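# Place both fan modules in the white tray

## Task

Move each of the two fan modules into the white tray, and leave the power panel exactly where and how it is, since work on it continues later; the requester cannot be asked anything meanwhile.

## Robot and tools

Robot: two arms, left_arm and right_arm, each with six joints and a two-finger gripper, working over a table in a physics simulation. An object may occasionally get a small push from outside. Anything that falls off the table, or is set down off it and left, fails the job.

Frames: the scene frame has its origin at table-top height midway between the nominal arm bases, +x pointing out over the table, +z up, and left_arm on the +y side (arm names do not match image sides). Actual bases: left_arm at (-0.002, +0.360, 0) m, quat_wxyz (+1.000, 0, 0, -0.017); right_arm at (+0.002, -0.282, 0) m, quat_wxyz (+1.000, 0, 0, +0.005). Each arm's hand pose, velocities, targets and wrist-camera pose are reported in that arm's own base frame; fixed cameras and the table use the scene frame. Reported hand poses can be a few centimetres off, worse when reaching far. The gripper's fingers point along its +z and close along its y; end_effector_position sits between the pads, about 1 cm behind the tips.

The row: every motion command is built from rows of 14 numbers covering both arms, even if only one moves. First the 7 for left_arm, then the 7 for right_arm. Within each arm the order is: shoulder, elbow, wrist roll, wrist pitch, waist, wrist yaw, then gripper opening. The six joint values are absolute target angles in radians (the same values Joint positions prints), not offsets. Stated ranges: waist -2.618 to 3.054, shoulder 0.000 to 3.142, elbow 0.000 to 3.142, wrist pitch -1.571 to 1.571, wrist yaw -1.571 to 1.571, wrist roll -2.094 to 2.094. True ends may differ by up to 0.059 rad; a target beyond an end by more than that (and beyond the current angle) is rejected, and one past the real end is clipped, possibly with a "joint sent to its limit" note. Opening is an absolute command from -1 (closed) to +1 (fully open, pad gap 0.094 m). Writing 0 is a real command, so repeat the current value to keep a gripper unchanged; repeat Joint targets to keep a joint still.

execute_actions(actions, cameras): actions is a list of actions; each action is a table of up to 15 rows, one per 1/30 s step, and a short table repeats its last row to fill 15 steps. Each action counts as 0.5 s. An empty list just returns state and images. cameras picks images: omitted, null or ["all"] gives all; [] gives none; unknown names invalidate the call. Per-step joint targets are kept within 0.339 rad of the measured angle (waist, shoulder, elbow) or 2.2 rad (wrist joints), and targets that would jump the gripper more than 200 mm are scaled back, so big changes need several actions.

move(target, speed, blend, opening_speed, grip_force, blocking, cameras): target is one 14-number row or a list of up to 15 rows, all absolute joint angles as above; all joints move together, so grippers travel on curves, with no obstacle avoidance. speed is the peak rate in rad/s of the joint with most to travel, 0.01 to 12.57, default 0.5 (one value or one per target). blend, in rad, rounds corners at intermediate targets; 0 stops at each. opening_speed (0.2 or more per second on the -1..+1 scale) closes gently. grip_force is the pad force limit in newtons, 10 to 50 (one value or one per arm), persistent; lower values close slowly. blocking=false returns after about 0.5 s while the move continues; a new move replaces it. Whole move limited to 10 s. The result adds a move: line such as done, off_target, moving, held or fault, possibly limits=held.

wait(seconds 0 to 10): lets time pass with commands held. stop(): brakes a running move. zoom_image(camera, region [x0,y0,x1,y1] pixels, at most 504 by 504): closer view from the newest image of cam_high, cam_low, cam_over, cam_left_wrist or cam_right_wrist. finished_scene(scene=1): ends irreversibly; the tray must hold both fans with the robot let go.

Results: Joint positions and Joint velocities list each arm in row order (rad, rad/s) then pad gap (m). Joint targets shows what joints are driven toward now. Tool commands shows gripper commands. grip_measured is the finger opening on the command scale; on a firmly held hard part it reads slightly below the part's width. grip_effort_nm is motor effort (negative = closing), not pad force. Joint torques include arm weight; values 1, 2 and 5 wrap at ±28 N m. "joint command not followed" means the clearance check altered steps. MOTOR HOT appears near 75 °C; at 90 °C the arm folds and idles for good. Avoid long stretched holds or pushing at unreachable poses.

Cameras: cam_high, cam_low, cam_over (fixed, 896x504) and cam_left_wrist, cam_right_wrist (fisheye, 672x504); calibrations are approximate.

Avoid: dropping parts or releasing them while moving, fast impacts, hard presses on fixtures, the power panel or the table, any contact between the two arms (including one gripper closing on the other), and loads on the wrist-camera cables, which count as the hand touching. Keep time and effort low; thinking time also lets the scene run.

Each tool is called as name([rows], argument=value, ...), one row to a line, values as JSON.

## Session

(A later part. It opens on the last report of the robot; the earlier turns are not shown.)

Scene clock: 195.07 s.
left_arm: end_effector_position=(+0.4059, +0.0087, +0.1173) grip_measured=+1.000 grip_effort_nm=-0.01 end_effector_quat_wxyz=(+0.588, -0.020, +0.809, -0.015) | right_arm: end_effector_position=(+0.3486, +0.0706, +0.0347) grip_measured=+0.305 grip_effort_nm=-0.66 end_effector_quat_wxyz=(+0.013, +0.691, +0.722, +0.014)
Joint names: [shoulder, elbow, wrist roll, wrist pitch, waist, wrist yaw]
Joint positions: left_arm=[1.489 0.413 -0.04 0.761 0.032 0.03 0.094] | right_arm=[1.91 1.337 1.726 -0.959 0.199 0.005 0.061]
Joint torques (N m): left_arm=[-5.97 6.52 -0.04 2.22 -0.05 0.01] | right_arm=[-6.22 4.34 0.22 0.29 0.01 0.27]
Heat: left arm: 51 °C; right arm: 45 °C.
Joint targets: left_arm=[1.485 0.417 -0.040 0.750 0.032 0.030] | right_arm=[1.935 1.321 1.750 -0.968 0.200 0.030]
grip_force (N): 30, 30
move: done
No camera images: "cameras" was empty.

move(target=[1.485,0.417,-0.04,0.75,0.032,0.03,1, 1.945,1.312,1.75,-0.958,0.2,0.03,0.1], speed=0.1, cameras=["cam_low"])

zoom_image(camera="cam_low", region=[240, 280, 400, 410])

Scene clock: 200.13 s.
left_arm: end_effector_position=(+0.4059, +0.0087, +0.1173) grip_measured=+1.000 grip_effort_nm=-0.01 end_effector_quat_wxyz=(+0.588, -0.020, +0.809, -0.015) | right_arm: end_effector_position=(+0.3487, +0.0699, +0.0330) grip_measured=+0.303 grip_effort_nm=-0.66 end_effector_quat_wxyz=(+0.014, +0.691, +0.722, +0.013)
Joint names: [shoulder, elbow, wrist roll, wrist pitch, waist, wrist yaw]
Joint positions: left_arm=[1.489 0.413 -0.04 0.761 0.032 0.03 0.094] | right_arm=[1.913 1.334 1.726 -0.954 0.199 0.009 0.061]
Joint torques (N m): left_arm=[-5.96 6.5 -0.05 2.23 -0.06 0.01] | right_arm=[-5.74 3.92 0.24 0.32 -0.01 0.21]
Heat: left arm: 51 °C; right arm: 44 °C.
Joint targets: left_arm=[1.485 0.417 -0.040 0.750 0.032 0.030] | right_arm=[1.945 1.312 1.750 -0.958 0.200 0.030]
grip_force (N): 30, 30
move: done
Images, in order (width x height): cam_low 896x504.

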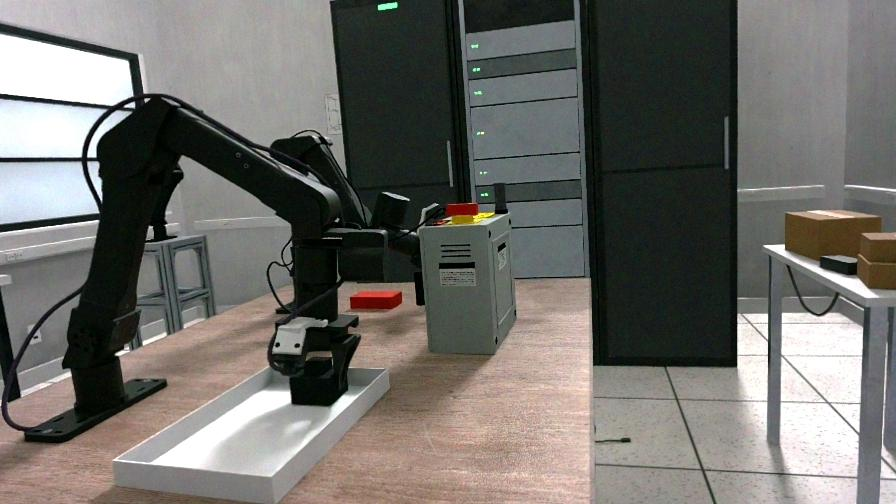

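Scaled by 3.150 from the camera's 896x504 image, which has a finer 1280x720 frame.

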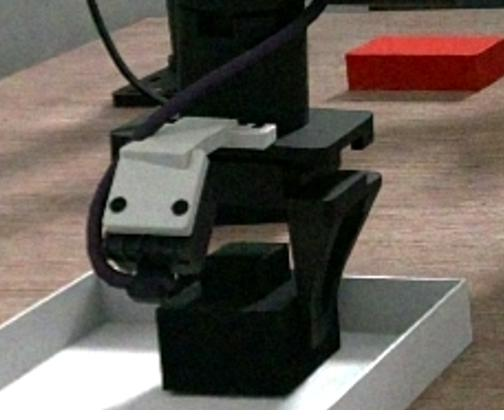

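move(target=[1.485,0.417,-0.04,0.75,0.032,0.03,1, 1.940,1.317,1.75,-0.961,0.2,0.03,0.7], opening_speed=0.5, cameras=["cam_low","cam_right_wrist","cam_over"])

Scene clock: 205.50 s.
left_arm: end_effector_position=(+0.4059, +0.0087, +0.1173) grip_measured=+1.000 grip_effort_nm=-0.01 end_effector_quat_wxyz=(+0.588, -0.020, +0.809, -0.015) | right_arm: end_effector_position=(+0.3504, +0.0702, +0.0318) grip_measured=+0.698 grip_effort_nm=0.09 end_effector_quat_wxyz=(+0.016, +0.692, +0.722, +0.015)
Joint names: [shoulder, elbow, wrist roll, wrist pitch, waist, wrist yaw]
Joint positions: left_arm=[1.489 0.413 -0.04 0.761 0.032 0.03 0.094] | right_arm=[1.917 1.334 1.727 -0.946 0.199 0.009 0.08]
Joint torques (N m): left_arm=[-5.96 6.5 -0.05 2.23 -0.05 0.01] | right_arm=[-6.37 4.38 0.22 0.21 -0.05 0.22]
Heat: left arm: 51 °C; right arm: 44 °C.
Joint targets: left_arm=[1.485 0.417 -0.040 0.750 0.032 0.030] | right_arm=[1.940 1.317 1.750 -0.961 0.200 0.030]
grip_force (N): 30, 30
move: done
camera_calibration:
cam_right_wrist: T_world_to_cam=[[-0.987974, -0.151339, -0.0316853, 0.351056], [-0.127685, 0.682981, 0.71919, -0.0228162], [-0.0872007, 0.714586, -0.694091, 0.116188], [0, 0, 0, 1]] pos_world=[0.354053, -0.0143152, 0.108178]
Images, in order (width x height): cam_low 896x504, cam_over 896x504, cam_right_wrist 672x504.

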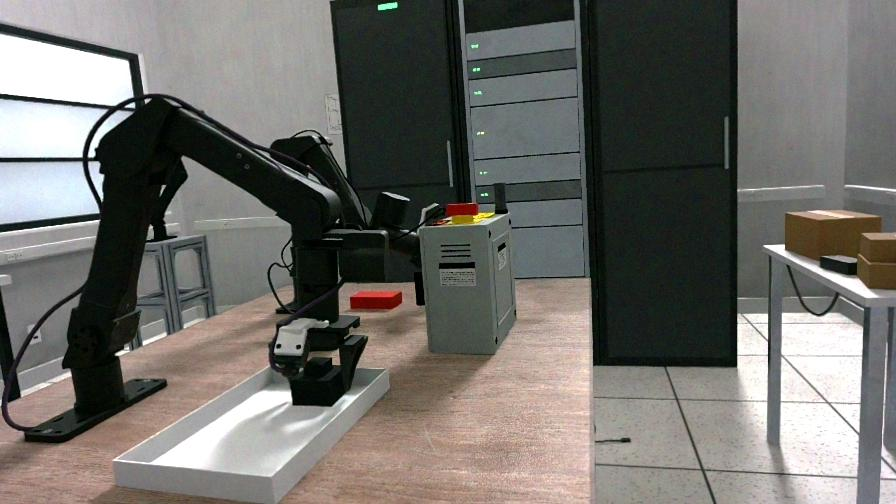

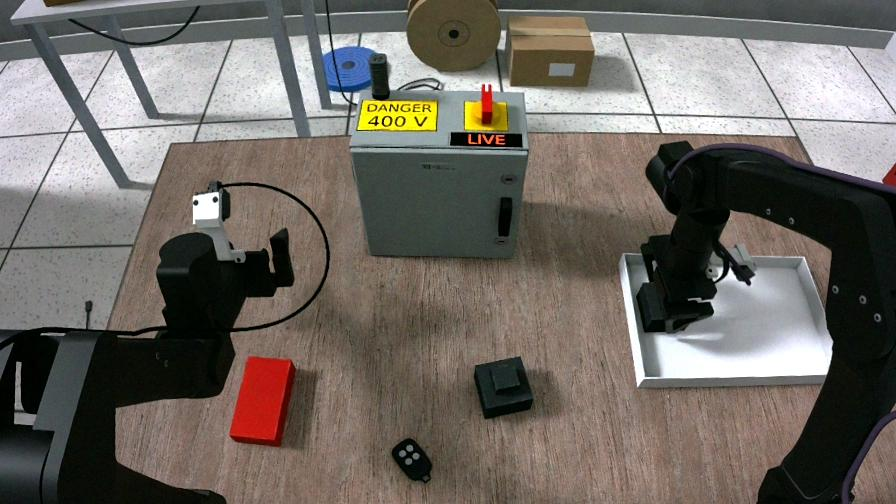

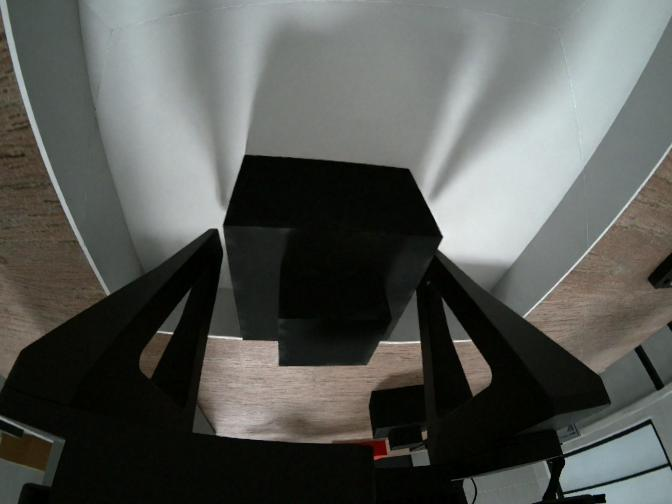

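move([
  [1.485,0.417,-0.04,0.75,0.032,0.03,1, 1.928,1.335,1.75,-0.975,0.2,0.03,1],
  [1.485,0.417,-0.04,0.75,0.032,0.03,1, 1.89,1.417,1.74,-1.08,0.2,0.02,1],
  [1.485,0.417,-0.04,0.75,0.032,0.03,1, 1.845,1.63,1.70,-1.34,0.2,0.0,1],
  [1.485,0.417,-0.04,0.75,0.032,0.03,1, 2.10,1.91,0.714,-1.39,0.944,0.0,1],
], speed=[0.2,0.2,0.5,0.7], blend=[0,0.04,0.1,0])

Scene clock: 229.17 s.
left_arm: end_effector_position=(+0.4059, +0.0087, +0.1173) grip_measured=+1.000 grip_effort_nm=-0.01 end_effector_quat_wxyz=(+0.588, -0.020, +0.809, -0.015) | right_arm: end_effector_position=(+0.2334, +0.3305, +0.1104) grip_measured=+0.999 grip_effort_nm=0.08 end_effector_quat_wxyz=(+0.002, -0.113, +0.993, +0.011)
Joint names: [shoulder, elbow, wrist roll, wrist pitch, waist, wrist yaw]
Joint positions: left_arm=[1.489 0.413 -0.04 0.761 0.032 0.03 0.094] | right_arm=[2.076 1.88 0.721 -1.355 0.948 -0.012 0.094]
Joint torques (N m): left_arm=[-5.94 6.48 -0.05 2.23 -0.03 0.01] | right_arm=[-7.76 8.2 -0.04 -0.01 -0.43 0.11]
Heat: left arm: 52 °C; right arm: 44 °C.
Joint targets: left_arm=[1.485 0.417 -0.040 0.750 0.032 0.030] | right_arm=[2.100 1.910 0.714 -1.390 0.944 0.000]
grip_force (N): 30, 30
move: done
camera_calibration:
cam_right_wrist: T_world_to_cam=[[0.329855, -0.943971, -0.0106766, 0.229368], [-0.655035, -0.237006, 0.717465, 0.155209], [-0.679797, -0.229666, -0.696512, 0.42512], [0, 0, 0, 1]] pos_world=[0.315005, 0.350938, 0.187193]

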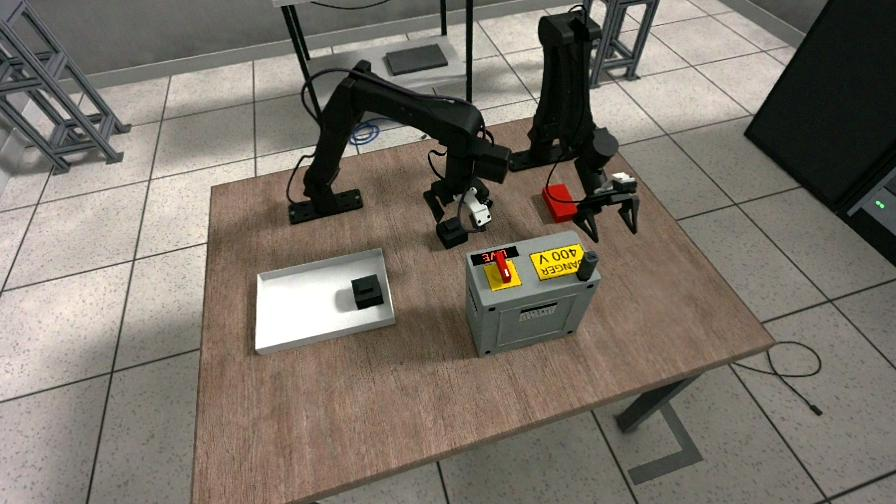

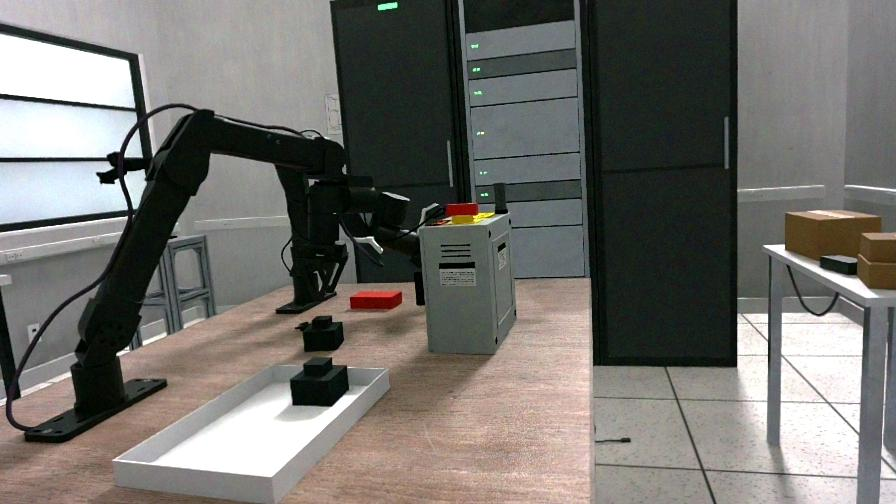

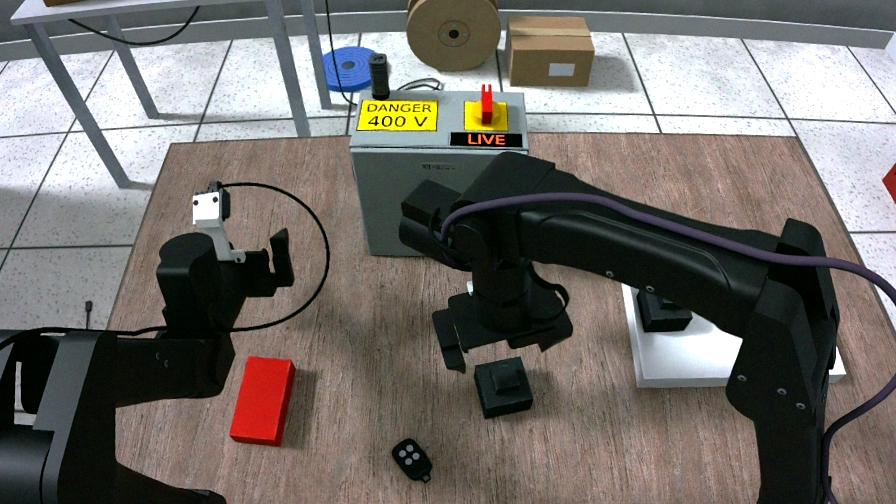

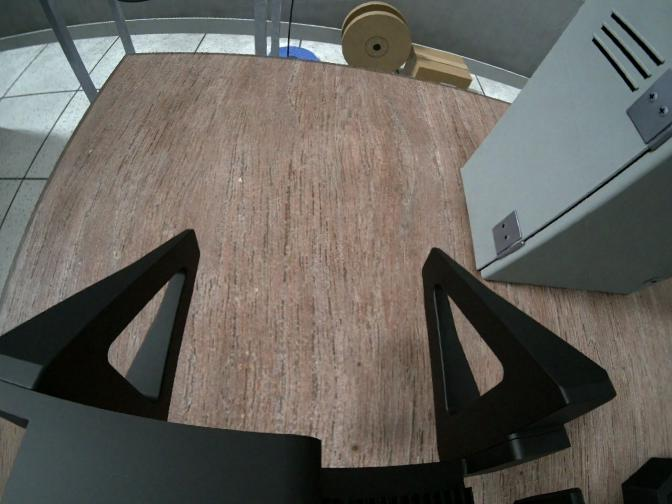

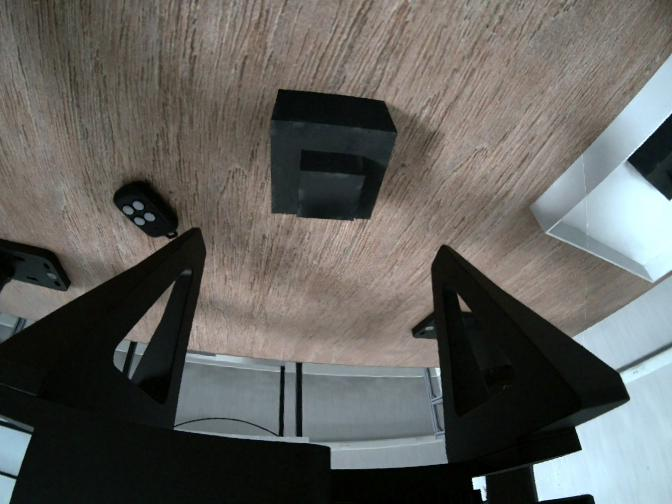

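move(target=[1.485,0.417,-0.04,0.75,0.032,0.03,1, 2.095,1.568,0.694,-1.078,0.939,0.008,1], speed=0.3, cameras=["cam_right_wrist"])

Scene clock: 245.37 s.
left_arm: end_effector_position=(+0.4059, +0.0087, +0.1173) grip_measured=+1.000 grip_effort_nm=-0.01 end_effector_quat_wxyz=(+0.588, -0.020, +0.809, -0.015) | right_arm: end_effector_position=(+0.2283, +0.3201, +0.0358) grip_measured=+0.999 grip_effort_nm=0.08 end_effector_quat_wxyz=(-0.001, -0.122, +0.993, +0.005)
Joint names: [shoulder, elbow, wrist roll, wrist pitch, waist, wrist yaw]
Joint positions: left_arm=[1.489 0.413 -0.04 0.761 0.032 0.03 0.094] | right_arm=[2.076 1.582 0.701 -1.071 0.944 -0.009 0.094]
Joint torques (N m): left_arm=[-5.93 6.5 -0.04 2.22 -0.05 0.01] | right_arm=[-7.97 4.71 -0.07 0.23 -0.54 0.18]
Heat: left arm: 52 °C; right arm: 44 °C.
Joint targets: left_arm=[1.485 0.417 -0.040 0.750 0.032 0.030] | right_arm=[2.095 1.568 0.694 -1.078 0.939 0.008]
grip_force (N): 30, 30
move: done
camera_calibration:
cam_right_wrist: T_world_to_cam=[[0.345267, -0.938504, -0.000381693, 0.214784], [-0.647, -0.23832, 0.724288, 0.201405], [-0.679839, -0.249826, -0.689497, 0.373567], [0, 0, 0, 1]] pos_world=[0.310117, 0.342901, 0.111781]
Images, in order (width x height): cam_right_wrist 672x504.

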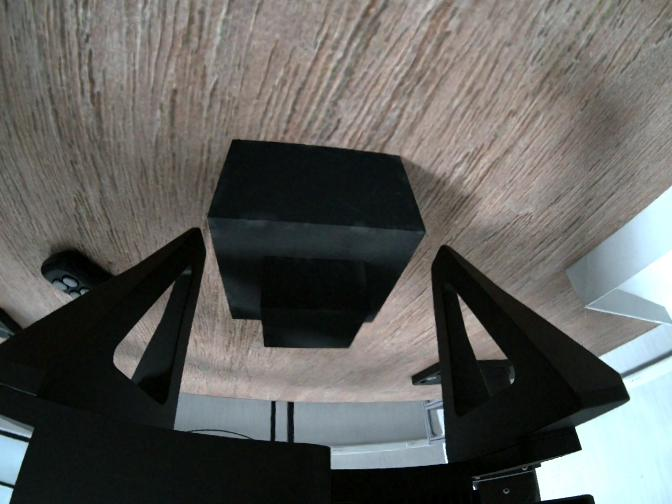

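move(target=[1.485,0.417,-0.04,0.75,0.032,0.03,1, 2.095,1.560,0.694,-1.068,0.939,0.008,0.1], opening_speed=0.6, cameras=["cam_right_wrist"])

Scene clock: 252.40 s.
left_arm: end_effector_position=(+0.4059, +0.0087, +0.1173) grip_measured=+1.000 grip_effort_nm=-0.01 end_effector_quat_wxyz=(+0.588, -0.020, +0.809, -0.015) | right_arm: end_effector_position=(+0.2302, +0.3227, +0.0356) grip_measured=+0.298 grip_effort_nm=-0.61 end_effector_quat_wxyz=(+0.003, -0.122, +0.993, +0.010)
Joint names: [shoulder, elbow, wrist roll, wrist pitch, waist, wrist yaw]
Joint positions: left_arm=[1.489 0.413 -0.04 0.761 0.032 0.03 0.094] | right_arm=[2.076 1.581 0.701 -1.057 0.944 -0.009 0.061]
Joint torques (N m): left_arm=[-5.96 6.49 -0.05 2.23 -0.03 0.01] | right_arm=[-7.98 4.07 -0.07 0.22 -0.53 0.19]
Heat: left arm: 53 °C; right arm: 44 °C.
Joint targets: left_arm=[1.485 0.417 -0.040 0.750 0.032 0.030] | right_arm=[2.095 1.560 0.694 -1.068 0.939 0.008]
grip_force (N): 30, 30
move: done
camera_calibration:
cam_right_wrist: T_world_to_cam=[[0.34569, -0.938318, -0.0075724, 0.216714], [-0.652361, -0.246124, 0.716832, 0.20736], [-0.67448, -0.242862, -0.697205, 0.372197], [0, 0, 0, 1]] pos_world=[0.311397, 0.344775, 0.112496]
Images, in order (width x height): cam_right_wrist 672x504.

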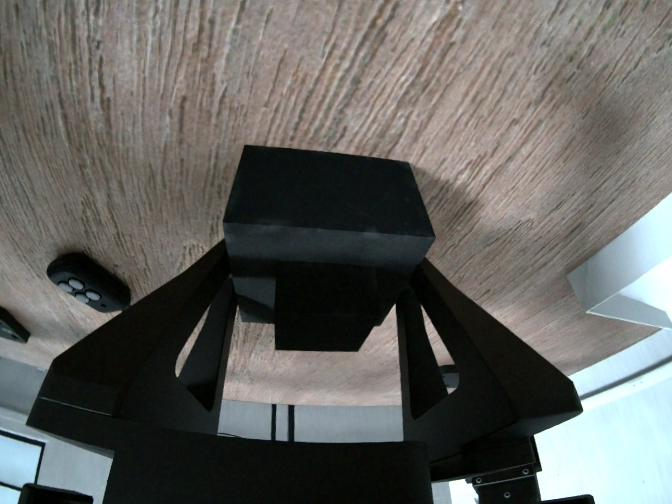

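move([
  [1.485,0.417,-0.04,0.75,0.032,0.03,1, 2.06,1.90,0.694,-1.40,0.939,0.008,0.1],
  [1.485,0.417,-0.04,0.75,0.032,0.03,1, 1.85,1.64,1.48,-1.36,-0.055,0.02,0.1],
], speed=[0.4,0.6], blend=[0.06,0], cameras=["cam_low","cam_over","cam_right_wrist"])

Scene clock: 267.60 s.
left_arm: end_effector_position=(+0.4059, +0.0087, +0.1173) grip_measured=+1.000 grip_effort_nm=-0.01 end_effector_quat_wxyz=(+0.588, -0.020, +0.809, -0.015) | right_arm: end_effector_position=(+0.3543, -0.0200, +0.1191) grip_measured=+0.297 grip_effort_nm=-0.66 end_effector_quat_wxyz=(-0.001, +0.684, +0.730, +0.000)
Joint names: [shoulder, elbow, wrist roll, wrist pitch, waist, wrist yaw]
Joint positions: left_arm=[1.489 0.413 -0.04 0.761 0.032 0.03 0.094] | right_arm=[1.892 1.654 1.446 -1.335 -0.06 -0.001 0.061]
Joint torques (N m): left_arm=[-5.94 6.49 -0.05 2.23 -0.05 0.01] | right_arm=[-11.44 4.7 0.32 0.04 0.47 0.24]
Heat: left arm: 53 °C; right arm: 43 °C.
Joint targets: left_arm=[1.485 0.417 -0.040 0.750 0.032 0.030] | right_arm=[1.850 1.640 1.480 -1.360 -0.055 0.020]
grip_force (N): 30, 30
move: off_target (right_arm); right_arm: the shoulder is farthest, 0.042 rad from its target
camera_calibration:
cam_right_wrist: T_world_to_cam=[[-0.984784, -0.173341, 0.0124239, 0.337141], [-0.1104, 0.679208, 0.725595, -0.0304599], [-0.134214, 0.713183, -0.68801, 0.25751], [0, 0, 0, 1]] pos_world=[0.363209, -0.104523, 0.195082]
Images, in order (width x height): cam_low 896x504, cam_over 896x504, cam_right_wrist 672x504.

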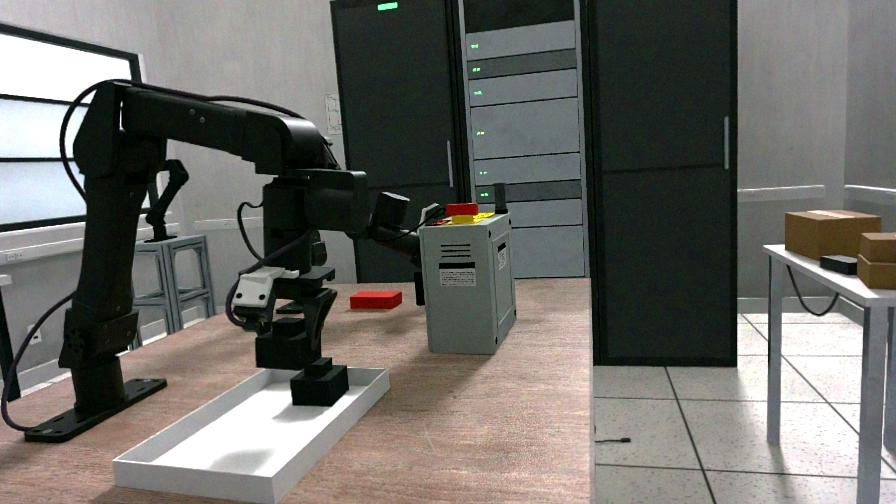

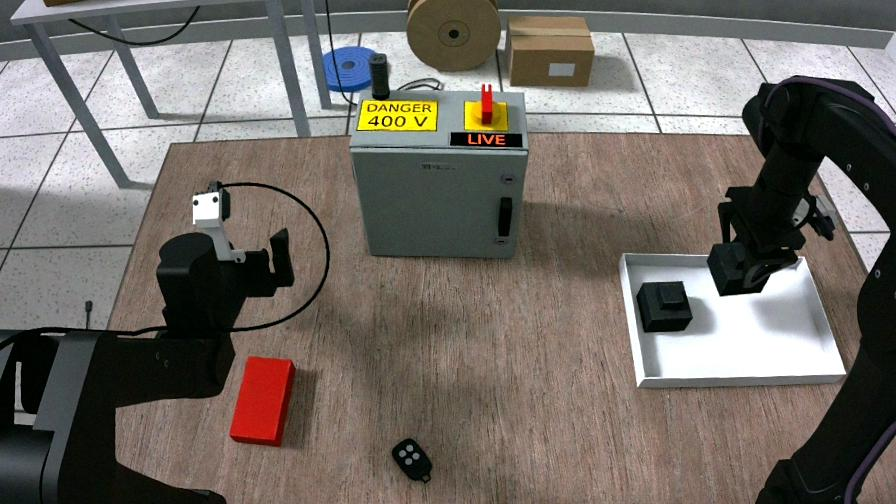

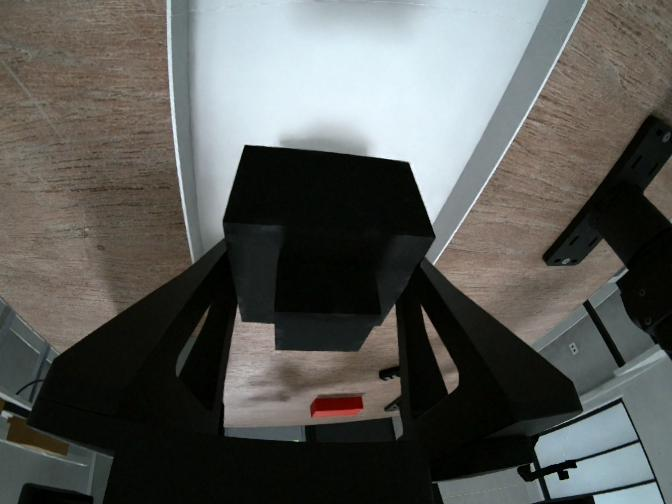

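move([
  [1.485,0.417,-0.04,0.75,0.032,0.03,1, 1.882,1.40,1.475,-1.11,-0.055,0.02,0.1],
  [1.485,0.417,-0.04,0.75,0.032,0.03,1, 1.905,1.348,1.475,-1.035,-0.055,0.02,0.1],
], speed=[0.4,0.15], blend=[0.02,0], cameras=["cam_low","cam_over"])

zoom_image(camera="cam_low", region=[220, 280, 380, 410])

Scene clock: 277.70 s.
left_arm: end_effector_position=(+0.4059, +0.0087, +0.1173) grip_measured=+1.000 grip_effort_nm=-0.01 end_effector_quat_wxyz=(+0.588, -0.020, +0.809, -0.015) | right_arm: end_effector_position=(+0.3492, -0.0198, +0.0472) grip_measured=+0.297 grip_effort_nm=-0.66 end_effector_quat_wxyz=(+0.008, +0.688, +0.725, +0.007)
Joint names: [shoulder, elbow, wrist roll, wrist pitch, waist, wrist yaw]
Joint positions: left_arm=[1.489 0.413 -0.04 0.761 0.032 0.03 0.094] | right_arm=[1.889 1.361 1.458 -1.021 -0.06 -0.001 0.061]
Joint torques (N m): left_arm=[-5.96 6.5 -0.04 2.23 -0.08 0.01] | right_arm=[-6.72 4.57 0.14 0.21 0.54 0.25]
Heat: left arm: 53 °C; right arm: 43 °C.
Joint targets: left_arm=[1.485 0.417 -0.040 0.750 0.032 0.030] | right_arm=[1.905 1.348 1.475 -1.035 -0.055 0.020]
grip_force (N): 30, 30
move: done
Images, in order (width x height): cam_low 896x504, cam_over 896x504.

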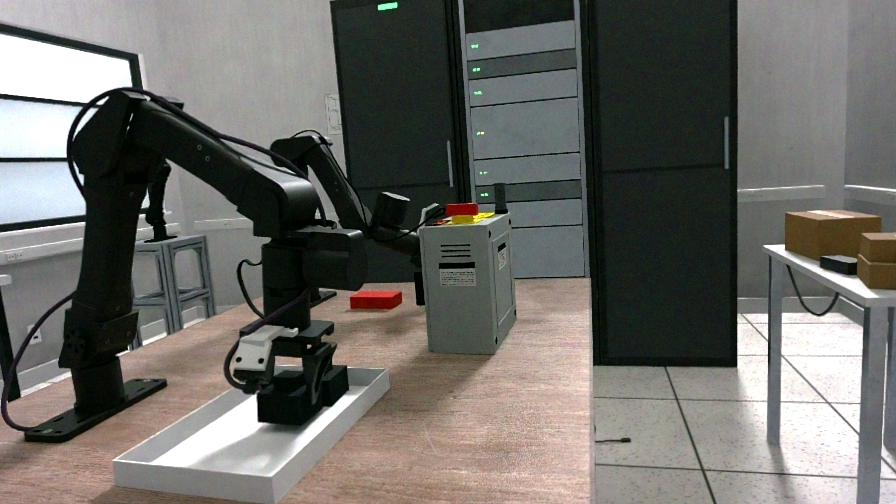

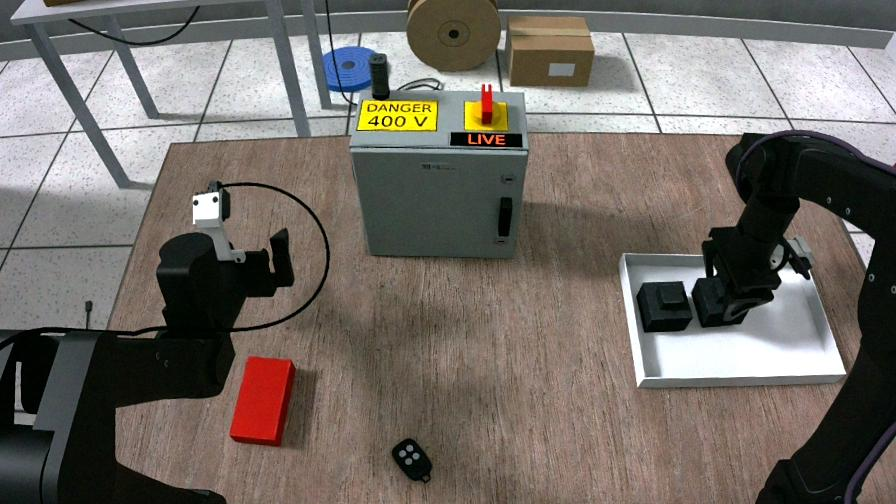

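Scaled by 3.150 from the camera's 896x504 image, which has a finer 1280x720 frame.

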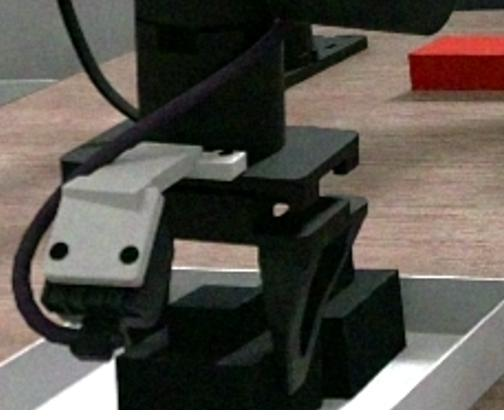

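move([
  [1.485,0.417,-0.04,0.75,0.032,0.03,1, 1.905,1.348,1.465,-1.035,-0.078,0.02,0.1],
  [1.485,0.417,-0.04,0.75,0.032,0.03,1, 1.92,1.330,1.465,-1.005,-0.078,0.02,0.1],
], speed=0.12, cameras=["cam_low","cam_over"])

zoom_image(camera="cam_low", region=[220, 300, 380, 430])

Scene clock: 283.17 s.
left_arm: end_effector_position=(+0.4059, +0.0087, +0.1173) grip_measured=+1.000 grip_effort_nm=-0.01 end_effector_quat_wxyz=(+0.588, -0.020, +0.809, -0.015) | right_arm: end_effector_position=(+0.3481, -0.0248, +0.0390) grip_measured=+0.297 grip_effort_nm=-0.66 end_effector_quat_wxyz=(+0.006, +0.693, +0.720, +0.005)
Joint names: [shoulder, elbow, wrist roll, wrist pitch, waist, wrist yaw]
Joint positions: left_arm=[1.489 0.413 -0.04 0.761 0.032 0.03 0.094] | right_arm=[1.901 1.344 1.458 -0.997 -0.074 0 0.061]
Joint torques (N m): left_arm=[-5.94 6.52 -0.05 2.23 -0.08 0.01] | right_arm=[-6.45 4.53 0.05 0.27 -0.38 0.22]
Heat: left arm: 53 °C; right arm: 43 °C.
Joint targets: left_arm=[1.485 0.417 -0.040 0.750 0.032 0.030] | right_arm=[1.920 1.330 1.465 -1.005 -0.078 0.020]
grip_force (N): 30, 30
move: done
Images, in order (width x height): cam_low 896x504, cam_over 896x504.

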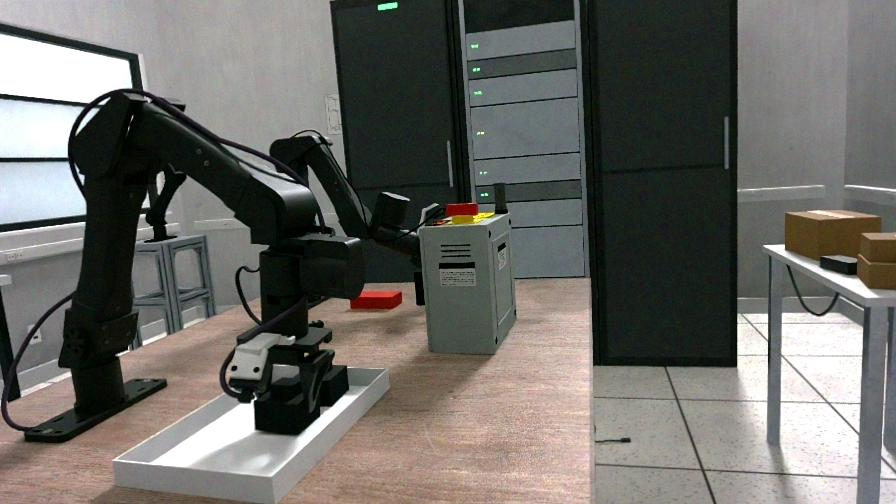

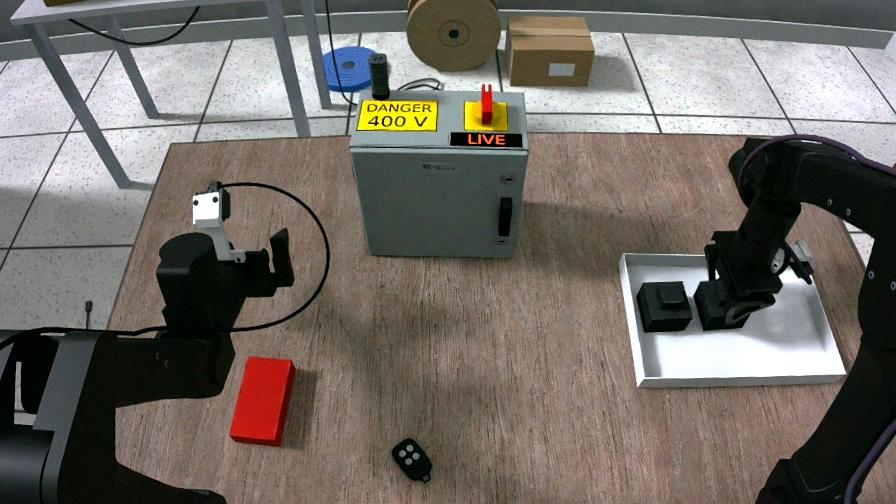

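Scaled by 3.150 from the camera's 896x504 image, which has a finer 1280x720 frame.

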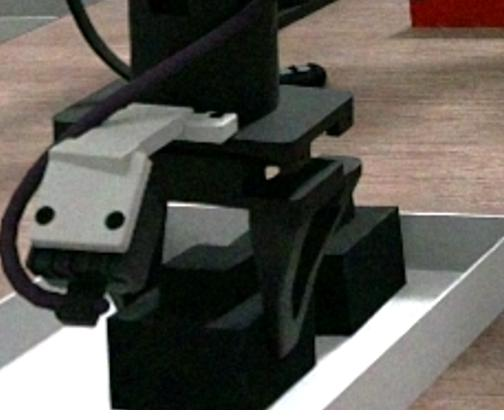

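move(target=[1.485,0.417,-0.04,0.75,0.032,0.03,1, 1.927,1.322,1.465,-0.996,-0.078,0.02,0.1], speed=0.1, cameras=[])

Scene clock: 287.03 s.
left_arm: end_effector_position=(+0.4059, +0.0087, +0.1173) grip_measured=+1.000 grip_effort_nm=-0.01 end_effector_quat_wxyz=(+0.588, -0.020, +0.809, -0.015) | right_arm: end_effector_position=(+0.3482, -0.0248, +0.0390) grip_measured=+0.297 grip_effort_nm=-0.66 end_effector_quat_wxyz=(+0.006, +0.693, +0.720, +0.005)
Joint names: [shoulder, elbow, wrist roll, wrist pitch, waist, wrist yaw]
Joint positions: left_arm=[1.489 0.413 -0.04 0.761 0.032 0.03 0.094] | right_arm=[1.901 1.344 1.458 -0.997 -0.074 0 0.061]
Joint torques (N m): left_arm=[-5.96 6.5 -0.04 2.22 -0.06 0.02] | right_arm=[-6.11 3.95 0.07 0.36 -0.39 0.24]
Heat: left arm: 53 °C; right arm: 43 °C.
Joint targets: left_arm=[1.485 0.417 -0.040 0.750 0.032 0.030] | right_arm=[1.927 1.322 1.465 -0.996 -0.078 0.020]
grip_force (N): 30, 30
move: done
No camera images: "cameras" was empty.

move(target=[1.485,0.417,-0.04,0.75,0.032,0.03,1, 1.922,1.328,1.465,-1.0,-0.078,0.02,0.6], opening_speed=0.4, cameras=["cam_low","cam_right_wrist"])

Scene clock: 292.43 s.
left_arm: end_effector_position=(+0.4059, +0.0087, +0.1173) grip_measured=+1.000 grip_effort_nm=-0.01 end_effector_quat_wxyz=(+0.588, -0.020, +0.809, -0.015) | right_arm: end_effector_position=(+0.3503, -0.0250, +0.0390) grip_measured=+0.598 grip_effort_nm=0.09 end_effector_quat_wxyz=(+0.009, +0.693, +0.720, +0.008)
Joint names: [shoulder, elbow, wrist roll, wrist pitch, waist, wrist yaw]
Joint positions: left_arm=[1.489 0.413 -0.04 0.761 0.032 0.03 0.094] | right_arm=[1.901 1.344 1.458 -0.989 -0.074 0 0.075]
Joint torques (N m): left_arm=[-5.94 6.5 -0.04 2.22 -0.05 0.01] | right_arm=[-6.43 4.41 0.05 0.23 -0.35 0.21]
Heat: left arm: 53 °C; right arm: 43 °C.
Joint targets: left_arm=[1.485 0.417 -0.040 0.750 0.032 0.030] | right_arm=[1.922 1.328 1.465 -1.000 -0.078 0.020]
grip_force (N): 30, 30
move: done
camera_calibration:
cam_right_wrist: T_world_to_cam=[[-0.989115, -0.14655, -0.0132068, 0.336618], [-0.11104, 0.684513, 0.720494, 0.0311055], [-0.0965485, 0.714118, -0.693335, 0.192475], [0, 0, 0, 1]] pos_world=[0.354992, -0.109411, 0.115484]
Images, in order (width x height): cam_low 896x504, cam_right_wrist 672x504.

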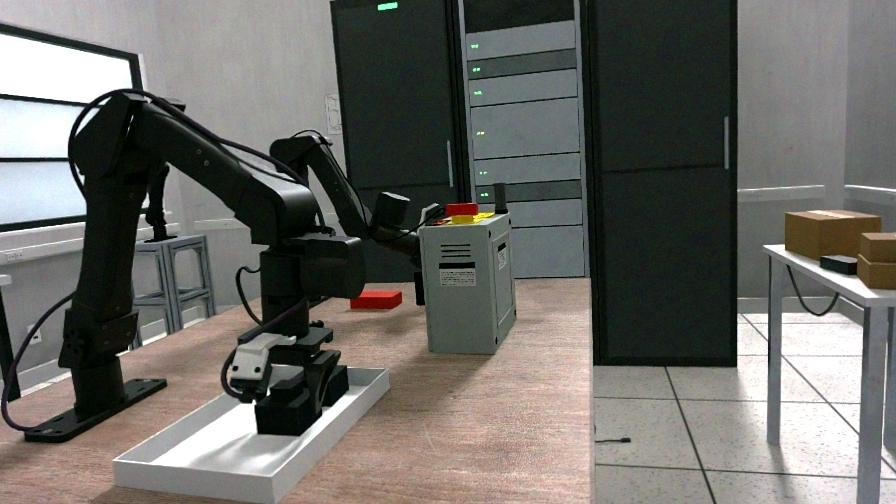

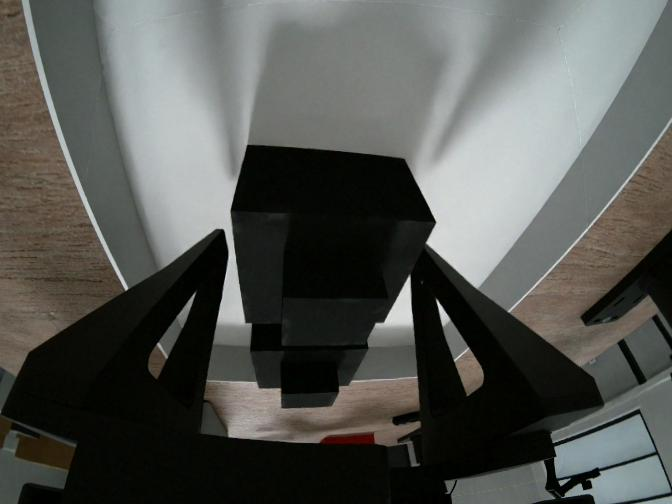

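move([
  [1.485,0.417,-0.04,0.75,0.032,0.03,1, 1.915,1.34,1.465,-1.01,-0.078,0.02,1],
  [1.485,0.417,-0.04,0.75,0.032,0.03,1, 1.882,1.42,1.465,-1.10,-0.078,0.02,1],
  [1.485,0.417,-0.04,0.75,0.032,0.03,1, 1.845,1.66,1.46,-1.36,-0.075,0.0,1],
], speed=[0.2,0.2,0.5], blend=[0,0.04,0])

Scene clock: 302.53 s.
left_arm: end_effector_position=(+0.4059, +0.0087, +0.1173) grip_measured=+1.000 grip_effort_nm=-0.01 end_effector_quat_wxyz=(+0.588, -0.020, +0.809, -0.015) | right_arm: end_effector_position=(+0.3601, -0.0220, +0.1220) grip_measured=+0.998 grip_effort_nm=0.09 end_effector_quat_wxyz=(+0.010, +0.690, +0.724, +0.021)
Joint names: [shoulder, elbow, wrist roll, wrist pitch, waist, wrist yaw]
Joint positions: left_arm=[1.489 0.413 -0.04 0.761 0.032 0.03 0.094] | right_arm=[1.872 1.638 1.449 -1.295 -0.074 -0.021 0.094]
Joint torques (N m): left_arm=[-5.96 6.52 -0.06 2.22 -0.06 0.02] | right_arm=[-10.09 7.56 0.09 -0.27 -0.09 0.21]
Heat: left arm: 54 °C; right arm: 43 °C.
Joint targets: left_arm=[1.485 0.417 -0.040 0.750 0.032 0.030] | right_arm=[1.845 1.660 1.460 -1.360 -0.075 0.000]
grip_force (N): 30, 30
move: off_target (right_arm); right_arm: the wrist pitch is farthest, 0.065 rad from its target
camera_calibration:
cam_right_wrist: T_world_to_cam=[[-0.98718, -0.155835, -0.0345203, 0.34948], [-0.131264, 0.669591, 0.731039, -0.0238771], [-0.0908071, 0.726198, -0.681462, 0.24554], [0, 0, 0, 1]] pos_world=[0.364162, -0.107861, 0.196845]

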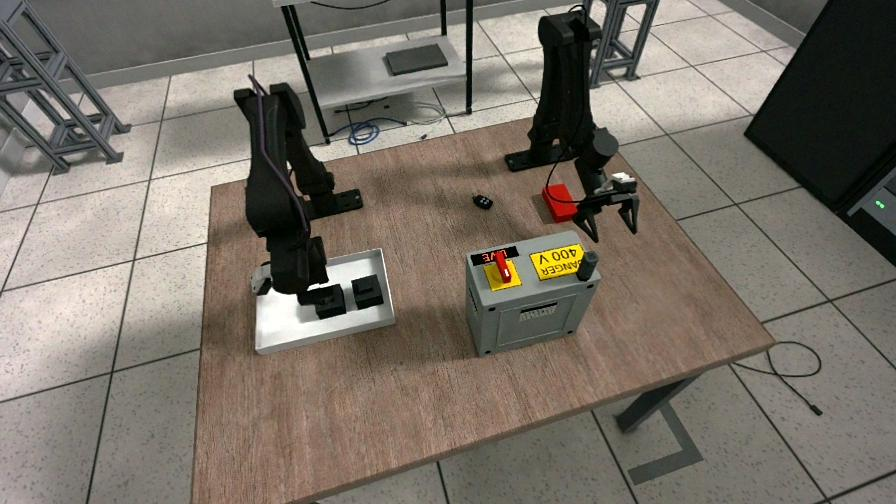

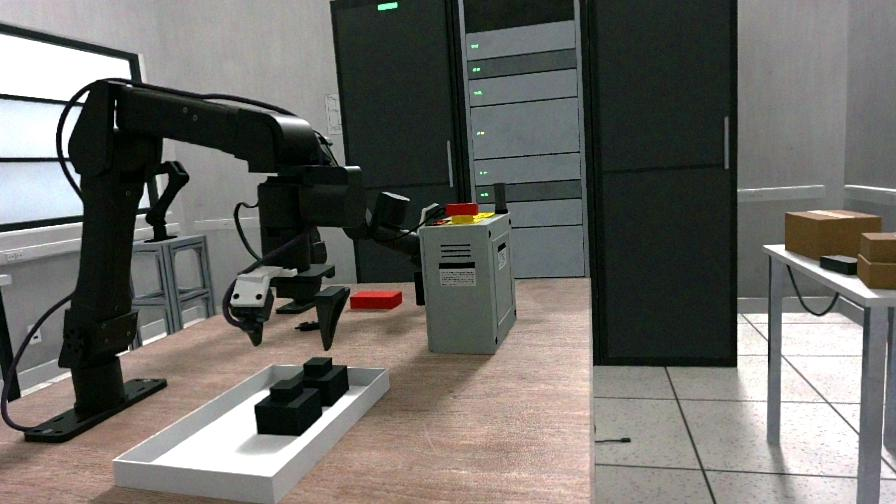

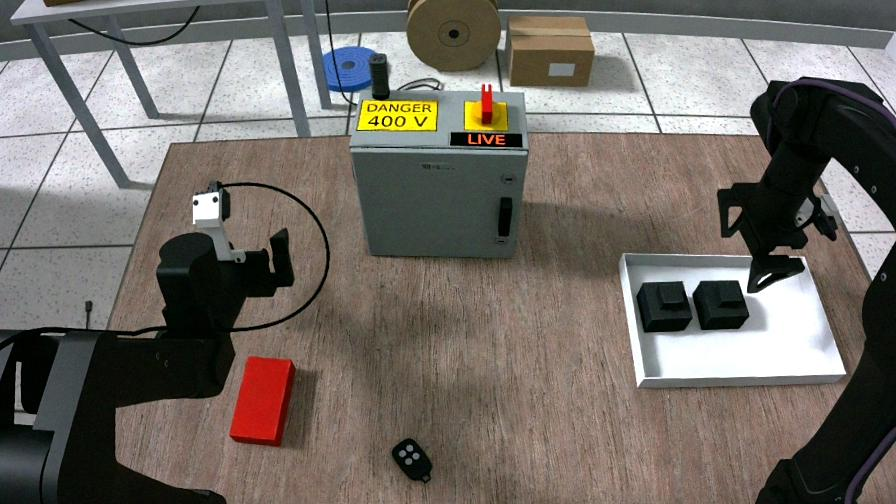

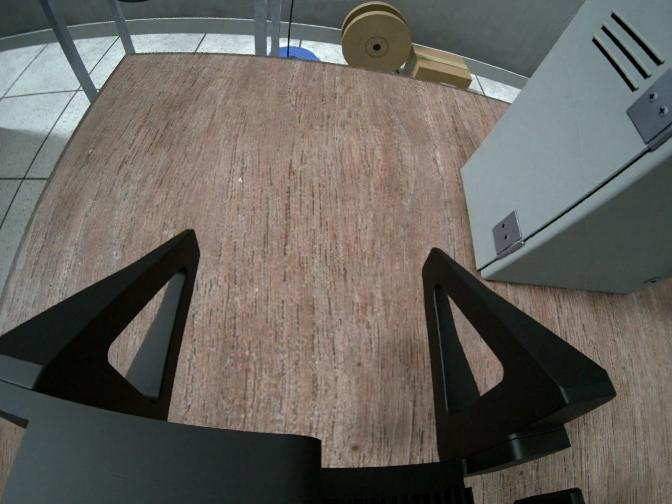

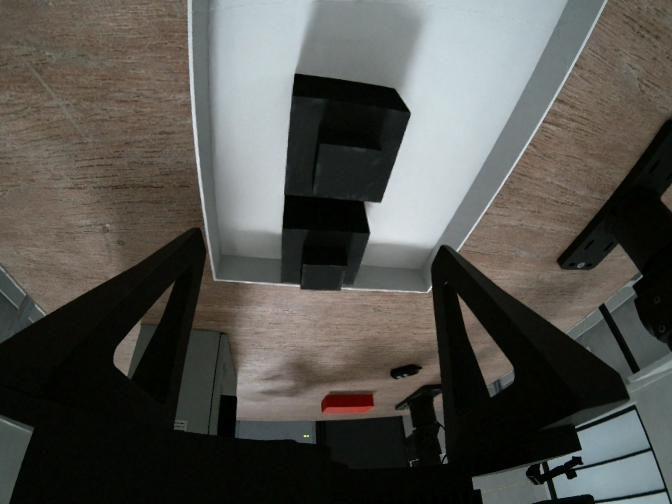

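Both modules are in the tray, and the panel hasn't been touched.

finished_scene()

The scene is finished: the task was done.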